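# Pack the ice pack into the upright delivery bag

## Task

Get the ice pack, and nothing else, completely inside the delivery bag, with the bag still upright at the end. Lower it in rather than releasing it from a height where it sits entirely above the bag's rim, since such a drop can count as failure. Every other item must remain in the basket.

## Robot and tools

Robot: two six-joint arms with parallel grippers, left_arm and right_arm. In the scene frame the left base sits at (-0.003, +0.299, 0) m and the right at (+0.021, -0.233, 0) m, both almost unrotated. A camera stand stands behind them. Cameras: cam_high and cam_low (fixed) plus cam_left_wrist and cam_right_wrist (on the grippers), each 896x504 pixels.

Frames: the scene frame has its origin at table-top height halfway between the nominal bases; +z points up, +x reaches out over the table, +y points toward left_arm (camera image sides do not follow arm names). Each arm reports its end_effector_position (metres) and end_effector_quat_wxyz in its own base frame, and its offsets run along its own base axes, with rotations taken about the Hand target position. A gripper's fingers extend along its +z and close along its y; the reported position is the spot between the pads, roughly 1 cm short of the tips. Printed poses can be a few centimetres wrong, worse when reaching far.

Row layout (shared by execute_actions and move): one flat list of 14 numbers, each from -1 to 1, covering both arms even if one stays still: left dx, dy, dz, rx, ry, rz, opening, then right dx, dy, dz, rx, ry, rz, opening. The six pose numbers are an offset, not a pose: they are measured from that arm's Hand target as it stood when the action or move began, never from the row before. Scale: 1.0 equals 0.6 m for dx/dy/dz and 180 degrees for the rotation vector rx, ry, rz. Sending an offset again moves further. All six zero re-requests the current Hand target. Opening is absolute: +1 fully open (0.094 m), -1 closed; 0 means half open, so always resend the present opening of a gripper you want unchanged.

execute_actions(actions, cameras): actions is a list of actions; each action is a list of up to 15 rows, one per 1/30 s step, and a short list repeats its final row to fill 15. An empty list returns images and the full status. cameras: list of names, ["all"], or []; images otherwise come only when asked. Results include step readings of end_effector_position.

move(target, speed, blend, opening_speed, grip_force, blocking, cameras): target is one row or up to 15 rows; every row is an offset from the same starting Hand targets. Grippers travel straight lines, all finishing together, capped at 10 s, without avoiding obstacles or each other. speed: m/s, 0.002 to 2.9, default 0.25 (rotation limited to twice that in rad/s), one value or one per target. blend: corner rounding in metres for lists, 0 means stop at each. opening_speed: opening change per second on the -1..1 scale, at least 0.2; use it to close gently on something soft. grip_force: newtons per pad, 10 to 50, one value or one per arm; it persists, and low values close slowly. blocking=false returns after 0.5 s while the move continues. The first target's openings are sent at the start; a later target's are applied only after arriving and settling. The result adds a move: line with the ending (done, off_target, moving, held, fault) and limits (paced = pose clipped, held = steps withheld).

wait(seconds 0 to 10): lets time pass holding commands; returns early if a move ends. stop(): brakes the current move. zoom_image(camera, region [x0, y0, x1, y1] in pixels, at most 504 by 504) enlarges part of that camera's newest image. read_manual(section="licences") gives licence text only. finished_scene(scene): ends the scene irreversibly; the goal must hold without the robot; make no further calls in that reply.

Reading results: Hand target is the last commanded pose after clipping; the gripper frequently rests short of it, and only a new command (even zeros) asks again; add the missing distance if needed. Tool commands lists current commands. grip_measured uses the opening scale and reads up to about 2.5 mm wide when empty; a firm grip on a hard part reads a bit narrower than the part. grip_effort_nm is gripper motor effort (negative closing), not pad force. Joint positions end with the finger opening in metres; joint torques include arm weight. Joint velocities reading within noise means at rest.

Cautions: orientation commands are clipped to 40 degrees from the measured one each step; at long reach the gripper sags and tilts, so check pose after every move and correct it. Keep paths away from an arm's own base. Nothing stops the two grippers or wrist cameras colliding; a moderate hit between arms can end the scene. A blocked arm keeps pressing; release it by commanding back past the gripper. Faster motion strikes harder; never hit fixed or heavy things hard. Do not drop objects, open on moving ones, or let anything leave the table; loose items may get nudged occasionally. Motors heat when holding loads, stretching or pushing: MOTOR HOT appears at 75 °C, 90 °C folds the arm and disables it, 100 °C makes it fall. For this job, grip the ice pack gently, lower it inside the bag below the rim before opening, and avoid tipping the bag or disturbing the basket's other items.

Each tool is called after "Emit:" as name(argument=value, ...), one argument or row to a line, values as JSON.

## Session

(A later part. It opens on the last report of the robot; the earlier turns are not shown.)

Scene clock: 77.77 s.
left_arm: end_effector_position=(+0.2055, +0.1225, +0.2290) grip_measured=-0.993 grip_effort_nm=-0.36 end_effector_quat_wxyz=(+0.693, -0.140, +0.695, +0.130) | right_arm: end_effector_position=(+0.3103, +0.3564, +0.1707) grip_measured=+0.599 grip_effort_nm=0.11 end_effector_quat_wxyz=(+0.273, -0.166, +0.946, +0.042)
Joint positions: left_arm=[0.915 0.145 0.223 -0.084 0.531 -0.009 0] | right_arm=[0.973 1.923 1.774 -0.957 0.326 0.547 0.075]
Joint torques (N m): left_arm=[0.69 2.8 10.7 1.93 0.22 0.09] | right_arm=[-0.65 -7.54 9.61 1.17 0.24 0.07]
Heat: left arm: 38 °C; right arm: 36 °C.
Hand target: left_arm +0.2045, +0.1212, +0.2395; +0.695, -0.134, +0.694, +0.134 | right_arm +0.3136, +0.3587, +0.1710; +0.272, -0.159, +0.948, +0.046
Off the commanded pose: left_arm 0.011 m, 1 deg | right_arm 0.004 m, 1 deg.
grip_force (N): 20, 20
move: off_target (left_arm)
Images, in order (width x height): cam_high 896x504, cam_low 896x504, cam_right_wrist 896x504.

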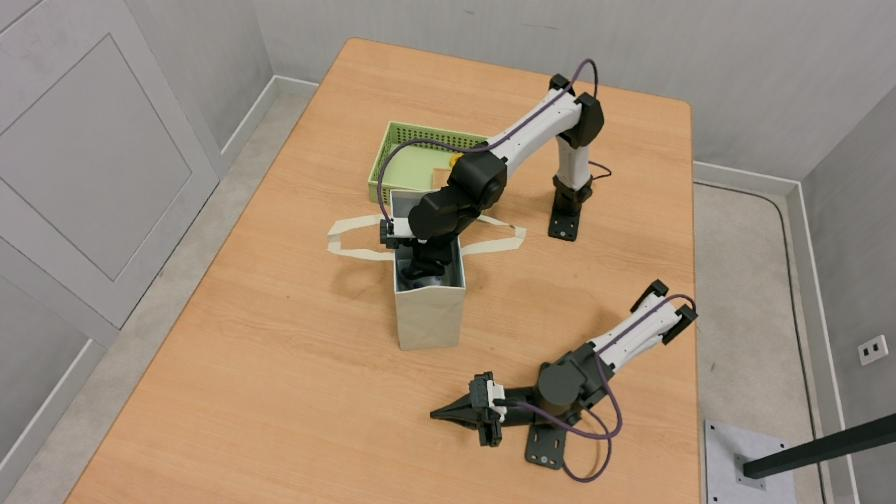

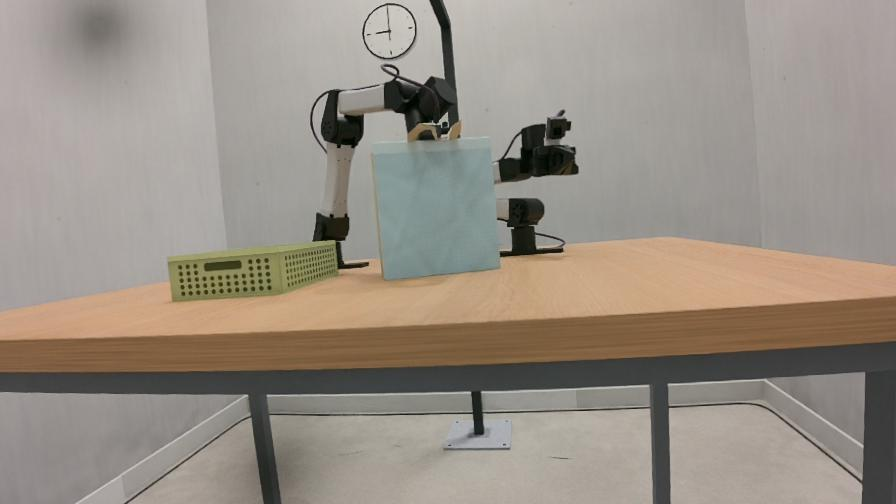

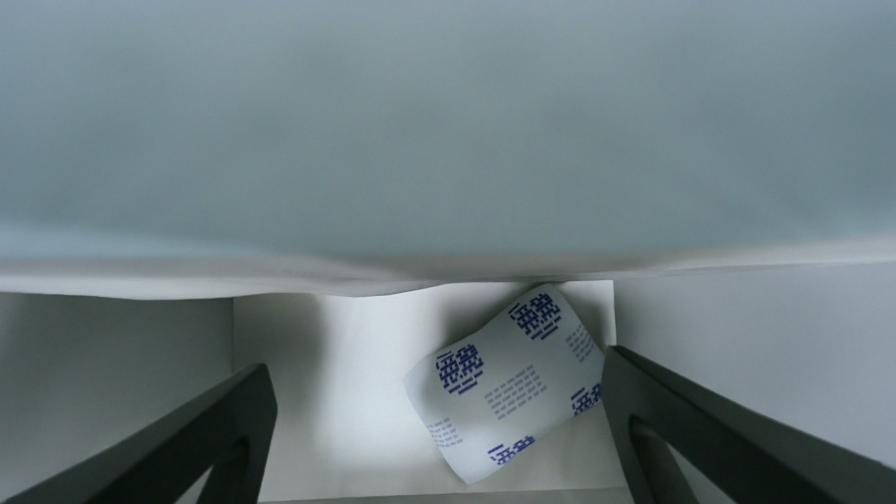

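Emit:
move(
  target=[
    [0,0,0,0,0,0,-1, 0,0,0.1667,0.0271,-0.0788,0,0.6],
    [0,0,0,0,0,0,-1, 0,0,0.33,0.0488,-0.1418,0,0.6],
  ],
  speed=0.2,
  blend=[0.03,0],
  cameras=["cam_high","cam_low","cam_right_wrist"],
)

Scene clock: 79.90 s.
left_arm: end_effector_position=(+0.2055, +0.1225, +0.2290) grip_measured=-0.993 grip_effort_nm=-0.36 end_effector_quat_wxyz=(+0.693, -0.140, +0.695, +0.130) | right_arm: end_effector_position=(+0.3172, +0.3641, +0.3498) grip_measured=+0.599 grip_effort_nm=0.11 end_effector_quat_wxyz=(+0.473, -0.146, +0.866, +0.076)
Joint positions: left_arm=[0.915 0.145 0.223 -0.084 0.531 -0.009 0] | right_arm=[1.058 1.834 2.108 -0.988 0.597 0.445 0.075]
Joint torques (N m): left_arm=[0.7 2.8 10.7 1.93 0.23 0.09] | right_arm=[0.36 -9.13 10.09 1.54 0.45 -0.23]
Heat: left arm: 38 °C; right arm: 36 °C.
Hand target: left_arm +0.2045, +0.1212, +0.2395; +0.695, -0.134, +0.694, +0.134 | right_arm +0.3136, +0.3587, +0.3690; +0.486, -0.143, +0.858, +0.081
Off the commanded pose: left_arm 0.011 m, 1 deg | right_arm 0.020 m, 2 deg.
grip_force (N): 20, 20
move: off_target (left_arm, right_arm)
Images, in order (width x height): cam_high 896x504, cam_low 896x504, cam_right_wrist 896x504.

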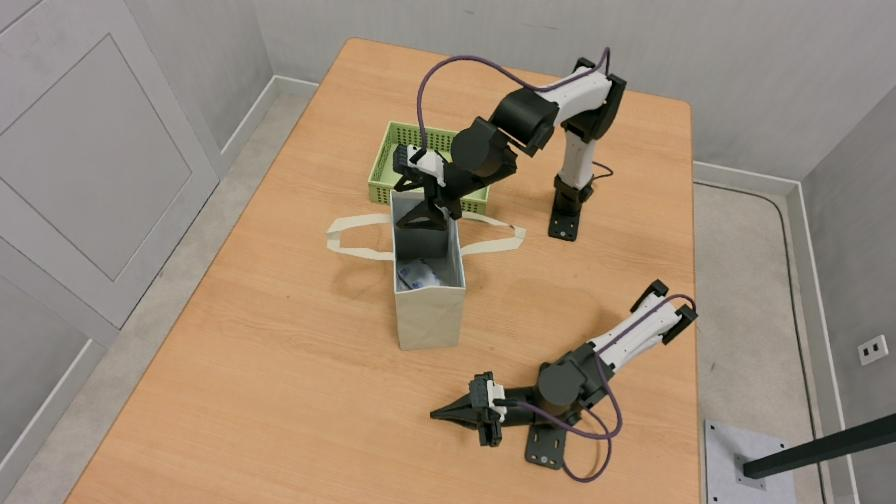

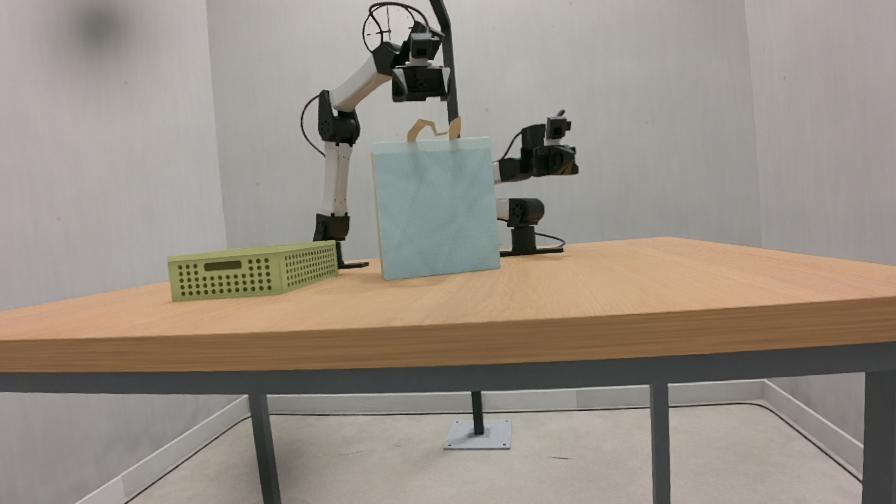

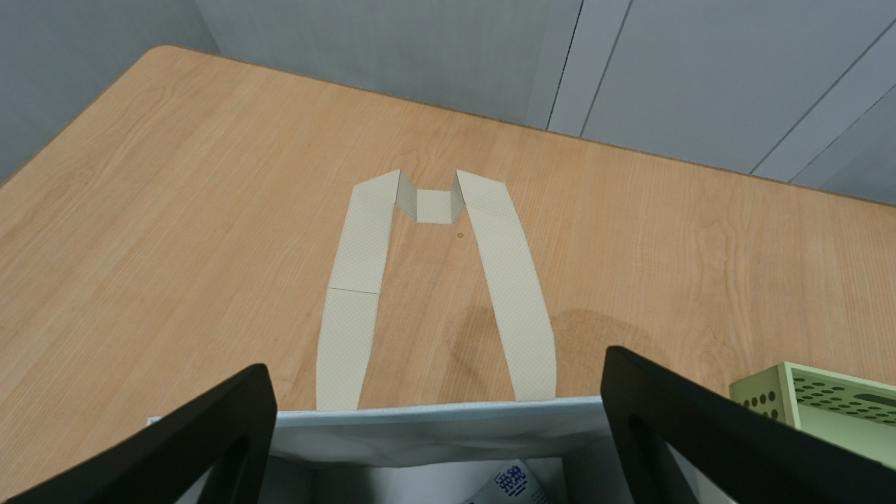

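Emit:
move(
  target=[0,0,0,0,0,0,-1, -0.0393,-0.5978,-0.1983,-0.0266,0.1599,-0.1029,0.6],
  speed=0.6,
  cameras=["cam_high","cam_low","cam_right_wrist"],
)

Scene clock: 84.17 s.
left_arm: end_effector_position=(+0.2055, +0.1225, +0.2290) grip_measured=-0.993 grip_effort_nm=-0.36 end_effector_quat_wxyz=(+0.693, -0.140, +0.695, +0.130) | right_arm: end_effector_position=(+0.2923, -0.0008, +0.2543) grip_measured=+0.599 grip_effort_nm=0.11 end_effector_quat_wxyz=(+0.269, +0.006, +0.963, -0.003)
Joint positions: left_arm=[0.915 0.145 0.223 -0.084 0.531 -0.009 0] | right_arm=[0.004 1.238 1.42 -1.208 0.011 0.012 0.075]
Joint torques (N m): left_arm=[0.7 2.8 10.7 1.93 0.22 0.09] | right_arm=[-0.65 -2.66 6.93 1.25 -0.01 -0.21]
Heat: left arm: 38 °C; right arm: 36 °C.
Hand target: left_arm +0.2045, +0.1212, +0.2395; +0.695, -0.134, +0.694, +0.134 | right_arm +0.2900, -0.0001, +0.2502; +0.259, +0.000, +0.966, +0.000
Off the commanded pose: left_arm 0.011 m, 1 deg | right_arm 0.005 m, 1 deg.
grip_force (N): 20, 20
move: off_target (left_arm)
Images, in order (width x height): cam_high 896x504, cam_low 896x504, cam_right_wrist 896x504.

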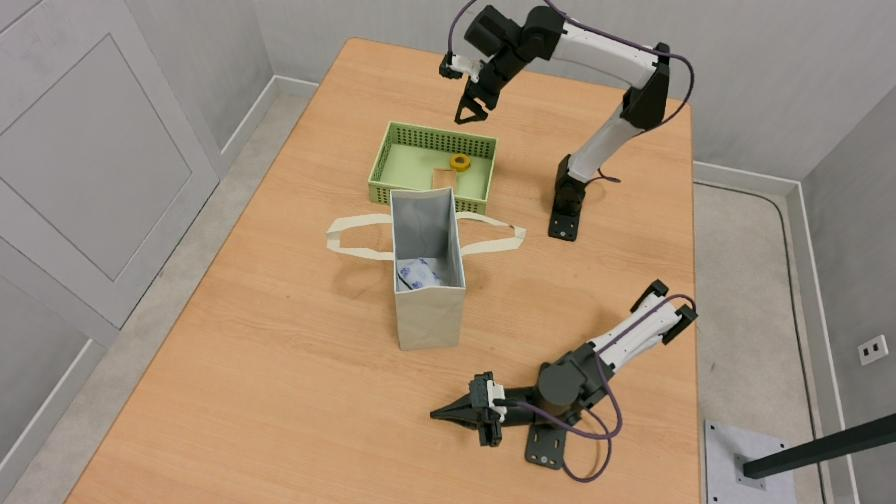

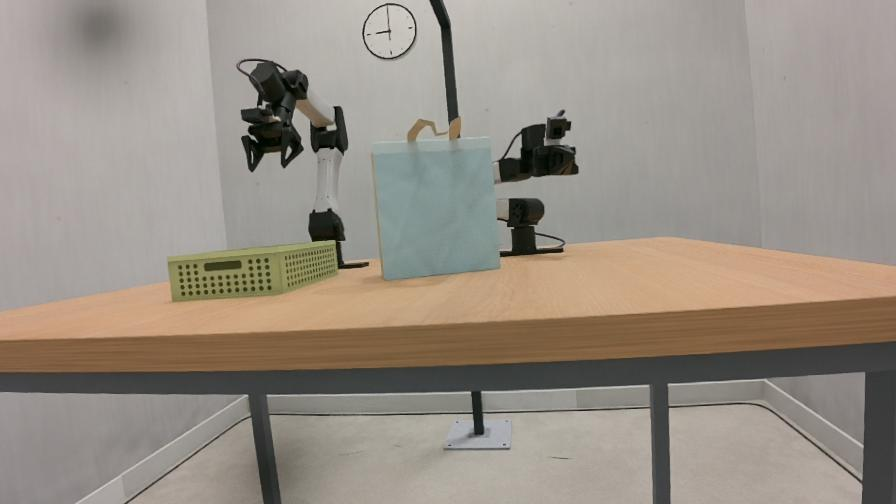

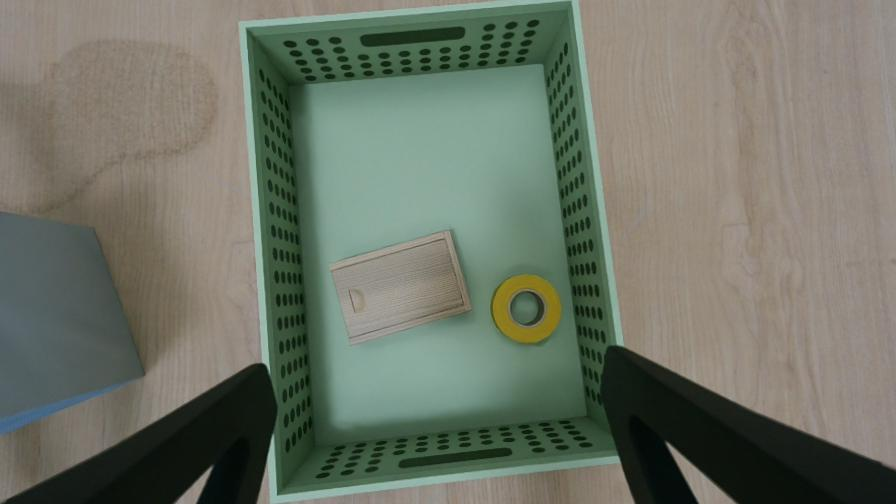

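Emit:
execute_actions(
  actions=[],
  cameras=[],
)

Emit:
move(
  target=[
    [0,0,0,0,0,0,-1, 0,0,-0.05,0,0,0,0.6],
    [0,0,0,0,0,0,-1, 0,0,-0.05,0,0,0,0.16],
    [0,0,0,0,0,0,-1, 0,0,0.05,0,0,0,0.16],
  ],
  speed=0.3,
  grip_force=[20,30],
  cameras=[],
)

Emit:
execute_actions(
  actions=[],
  cameras=[],
)

Emit:
move(
  target=[
    [0,0,0,0,0,0,-1, 0,0,-0.1,0,0,0,0.16],
    [0,0,0,0,0,0,-1, 0,0,-0.1,0,0,0,0.6],
    [0,0,0,0,0,0,-1, 0,0,0,0,0,0,0.6],
  ],
  speed=0.3,
  grip_force=[20,30],
  cameras=[],
)

Emit:
execute_actions(
  actions=[],
  cameras=[],
)

Scene clock: 89.70 s.
left_arm: end_effector_position=(+0.2055, +0.1225, +0.2290) grip_measured=-0.993 grip_effort_nm=-0.36 end_effector_quat_wxyz=(+0.693, -0.140, +0.695, +0.130) | right_arm: end_effector_position=(+0.2923, -0.0007, +0.2543) grip_measured=+0.599 grip_effort_nm=0.11 end_effector_quat_wxyz=(+0.269, +0.005, +0.963, -0.003)
Joint positions: left_arm=[0.915 0.145 0.223 -0.084 0.531 -0.009 0] | right_arm=[0.004 1.238 1.42 -1.208 0.01 0.012 0.075]
Joint velocities: within noise
Joint torques (N m): left_arm=[0.69 2.8 10.7 1.94 0.22 0.09] | right_arm=[-0.64 -2.65 6.91 1.24 0 -0.22]
Heat: left arm: 39 °C; right arm: 36 °C.
Hand target: left_arm +0.2045, +0.1212, +0.2395; +0.695, -0.134, +0.694, +0.134 | right_arm +0.2900, -0.0001, +0.2502; +0.259, +0.000, +0.966, +0.000
Tool commands: left_gripper/opening=-1.0 right_gripper/opening=+0.6
Off the commanded pose: left_arm 0.011 m, 1 deg | right_arm 0.005 m, 1 deg.
grip_force (N): 20, 20
No camera images: "cameras" was empty.

Scene clock: 93.30 s.
left_arm: end_effector_position=(+0.2055, +0.1225, +0.2290) grip_measured=-0.993 grip_effort_nm=-0.36 end_effector_quat_wxyz=(+0.693, -0.140, +0.695, +0.130) | right_arm: end_effector_position=(+0.2887, -0.0007, +0.2757) grip_measured=+0.161 grip_effort_nm=-0.04 end_effector_quat_wxyz=(+0.258, +0.005, +0.966, -0.003)
Joint positions: left_arm=[0.915 0.145 0.223 -0.084 0.531 -0.009 0] | right_arm=[0.004 1.284 1.557 -1.322 0.01 0.012 0.055]
Joint torques (N m): left_arm=[0.7 2.8 10.7 1.94 0.22 0.08] | right_arm=[-0.62 -2.3 9.36 1.21 0 -0.22]
Heat: left arm: 39 °C; right arm: 36 °C.
Hand target: left_arm +0.2045, +0.1212, +0.2395; +0.695, -0.134, +0.694, +0.134 | right_arm +0.2900, -0.0001, +0.2802; +0.259, +0.000, +0.966, +0.000
Off the commanded pose: left_arm 0.011 m, 1 deg | right_arm 0.005 m, 1 deg.
grip_force (N): 20, 30
move: off_target (left_arm)
No camera images: "cameras" was empty.

Scene clock: 93.30 s.
left_arm: end_effector_position=(+0.2055, +0.1225, +0.2290) grip_measured=-0.993 grip_effort_nm=-0.36 end_effector_quat_wxyz=(+0.693, -0.140, +0.695, +0.130) | right_arm: end_effector_position=(+0.2887, -0.0007, +0.2757) grip_measured=+0.161 grip_effort_nm=-0.04 end_effector_quat_wxyz=(+0.258, +0.005, +0.966, -0.003)
Joint positions: left_arm=[0.915 0.145 0.223 -0.084 0.531 -0.009 0] | right_arm=[0.004 1.284 1.557 -1.322 0.01 0.012 0.055]
Joint velocities: within noise
Joint torques (N m): left_arm=[0.7 2.8 10.7 1.94 0.22 0.08] | right_arm=[-0.62 -2.3 9.36 1.21 0 -0.22]
Heat: left arm: 39 °C; right arm: 36 °C.
Hand target: left_arm +0.2045, +0.1212, +0.2395; +0.695, -0.134, +0.694, +0.134 | right_arm +0.2900, -0.0001, +0.2802; +0.259, +0.000, +0.966, +0.000
Tool commands: left_gripper/opening=-1.0 right_gripper/opening=+0.16
Off the commanded pose: left_arm 0.011 m, 1 deg | right_arm 0.005 m, 1 deg.
grip_force (N): 20, 30
No camera images: "cameras" was empty.

Scene clock: 96.23 s.
left_arm: end_effector_position=(+0.2055, +0.1225, +0.2290) grip_measured=-0.993 grip_effort_nm=-0.36 end_effector_quat_wxyz=(+0.693, -0.140, +0.695, +0.130) | right_arm: end_effector_position=(+0.2887, -0.0007, +0.2757) grip_measured=+0.599 grip_effort_nm=0.11 end_effector_quat_wxyz=(+0.258, +0.005, +0.966, -0.003)
Joint positions: left_arm=[0.915 0.145 0.223 -0.084 0.531 -0.009 0] | right_arm=[0.004 1.284 1.557 -1.322 0.01 0.012 0.075]
Joint torques (N m): left_arm=[0.69 2.8 10.71 1.94 0.22 0.09] | right_arm=[-0.61 -2.32 9.4 1.22 0 -0.22]
Heat: left arm: 39 °C; right arm: 36 °C.
Hand target: left_arm +0.2045, +0.1212, +0.2395; +0.695, -0.134, +0.694, +0.134 | right_arm +0.2900, -0.0001, +0.2801; +0.259, +0.000, +0.966, +0.000
Off the commanded pose: left_arm 0.011 m, 1 deg | right_arm 0.005 m, 1 deg.
grip_force (N): 20, 30
move: off_target (left_arm)
No camera images: "cameras" was empty.

Scene clock: 96.23 s.
left_arm: end_effector_position=(+0.2055, +0.1225, +0.2290) grip_measured=-0.993 grip_effort_nm=-0.36 end_effector_quat_wxyz=(+0.693, -0.140, +0.695, +0.130) | right_arm: end_effector_position=(+0.2887, -0.0007, +0.2757) grip_measured=+0.599 grip_effort_nm=0.11 end_effector_quat_wxyz=(+0.258, +0.005, +0.966, -0.003)
Joint positions: left_arm=[0.915 0.145 0.223 -0.084 0.531 -0.009 0] | right_arm=[0.004 1.284 1.557 -1.322 0.01 0.012 0.075]
Joint velocities: within noise
Joint torques (N m): left_arm=[0.69 2.8 10.71 1.94 0.22 0.09] | right_arm=[-0.61 -2.32 9.4 1.22 0 -0.22]
Heat: left arm: 39 °C; right arm: 36 °C.
Hand target: left_arm +0.2045, +0.1212, +0.2395; +0.695, -0.134, +0.694, +0.134 | right_arm +0.2900, -0.0001, +0.2801; +0.259, +0.000, +0.966, +0.000
Tool commands: left_gripper/opening=-1.0 right_gripper/opening=+0.6
Off the commanded pose: left_arm 0.011 m, 1 deg | right_arm 0.005 m, 1 deg.
grip_force (N): 20, 30
No camera images: "cameras" was empty.

Emit:
execute_actions(
  actions=[],
  cameras=["cam_high", "cam_low"],
)

Emit:
zoom_image(
  camera="cam_high",
  region=[320, 170, 540, 360],
)

Emit:
zoom_image(
  camera="cam_low",
  region=[350, 100, 530, 290],
)

Scene clock: 98.20 s.
left_arm: end_effector_position=(+0.2055, +0.1225, +0.2290) grip_measured=-0.993 grip_effort_nm=-0.36 end_effector_quat_wxyz=(+0.693, -0.140, +0.695, +0.130) | right_arm: end_effector_position=(+0.2886, -0.0007, +0.2757) grip_measured=+0.599 grip_effort_nm=0.11 end_effector_quat_wxyz=(+0.258, +0.005, +0.966, -0.003)
Joint positions: left_arm=[0.915 0.145 0.223 -0.084 0.531 -0.009 0] | right_arm=[0.004 1.284 1.557 -1.323 0.01 0.012 0.075]
Joint velocities: within noise
Joint torques (N m): left_arm=[0.68 2.81 10.71 1.94 0.22 0.09] | right_arm=[-0.62 -2.33 9.36 1.21 -0.01 -0.22]
Heat: left arm: 39 °C; right arm: 36 °C.
Hand target: left_arm +0.2045, +0.1212, +0.2395; +0.695, -0.134, +0.694, +0.134 | right_arm +0.2900, -0.0001, +0.2801; +0.259, +0.000, +0.966, +0.000
Tool commands: left_gripper/opening=-1.0 right_gripper/opening=+0.6
Off the commanded pose: left_arm 0.011 m, 1 deg | right_arm 0.005 m, 1 deg.
grip_force (N): 20, 30
Images, in order (width x height): cam_high 896x504, cam_low 896x504.

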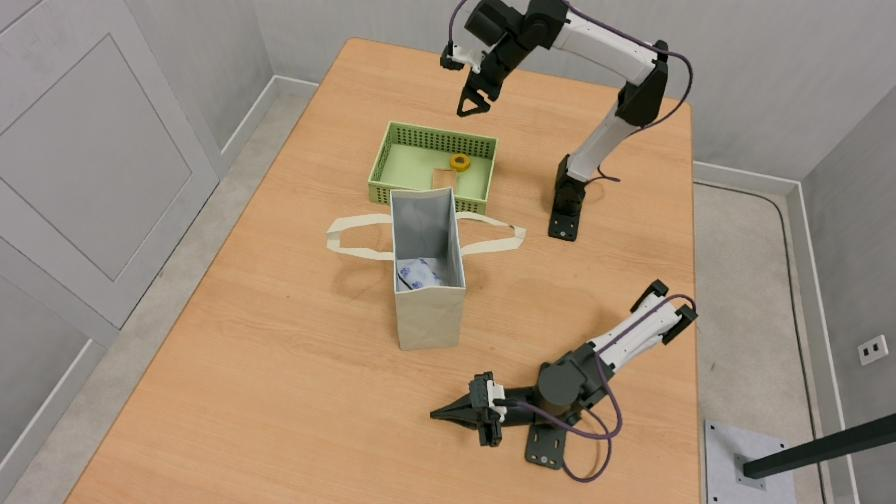

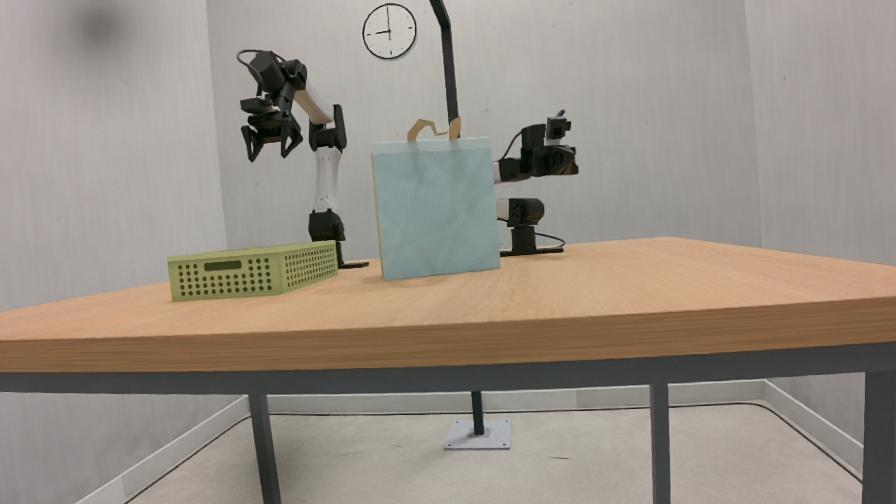

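Scaled by 2.291 from the camera's 896x504 image, which has a finer 1280x720 frame.

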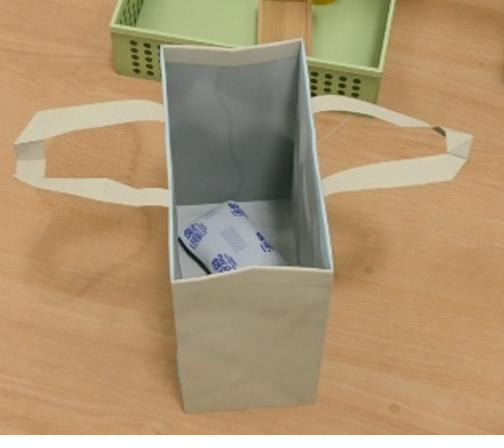

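Scaled by 2.653 from the camera's 896x504 image, which has a finer 1280x720 frame.

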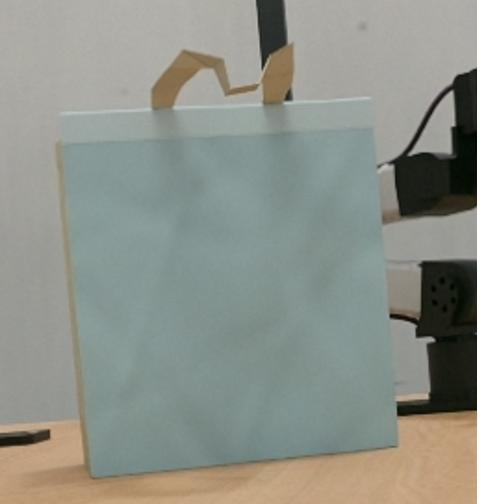

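Emit:
finished_scene(
  scene=1,
)

The scene is finished: the task was done.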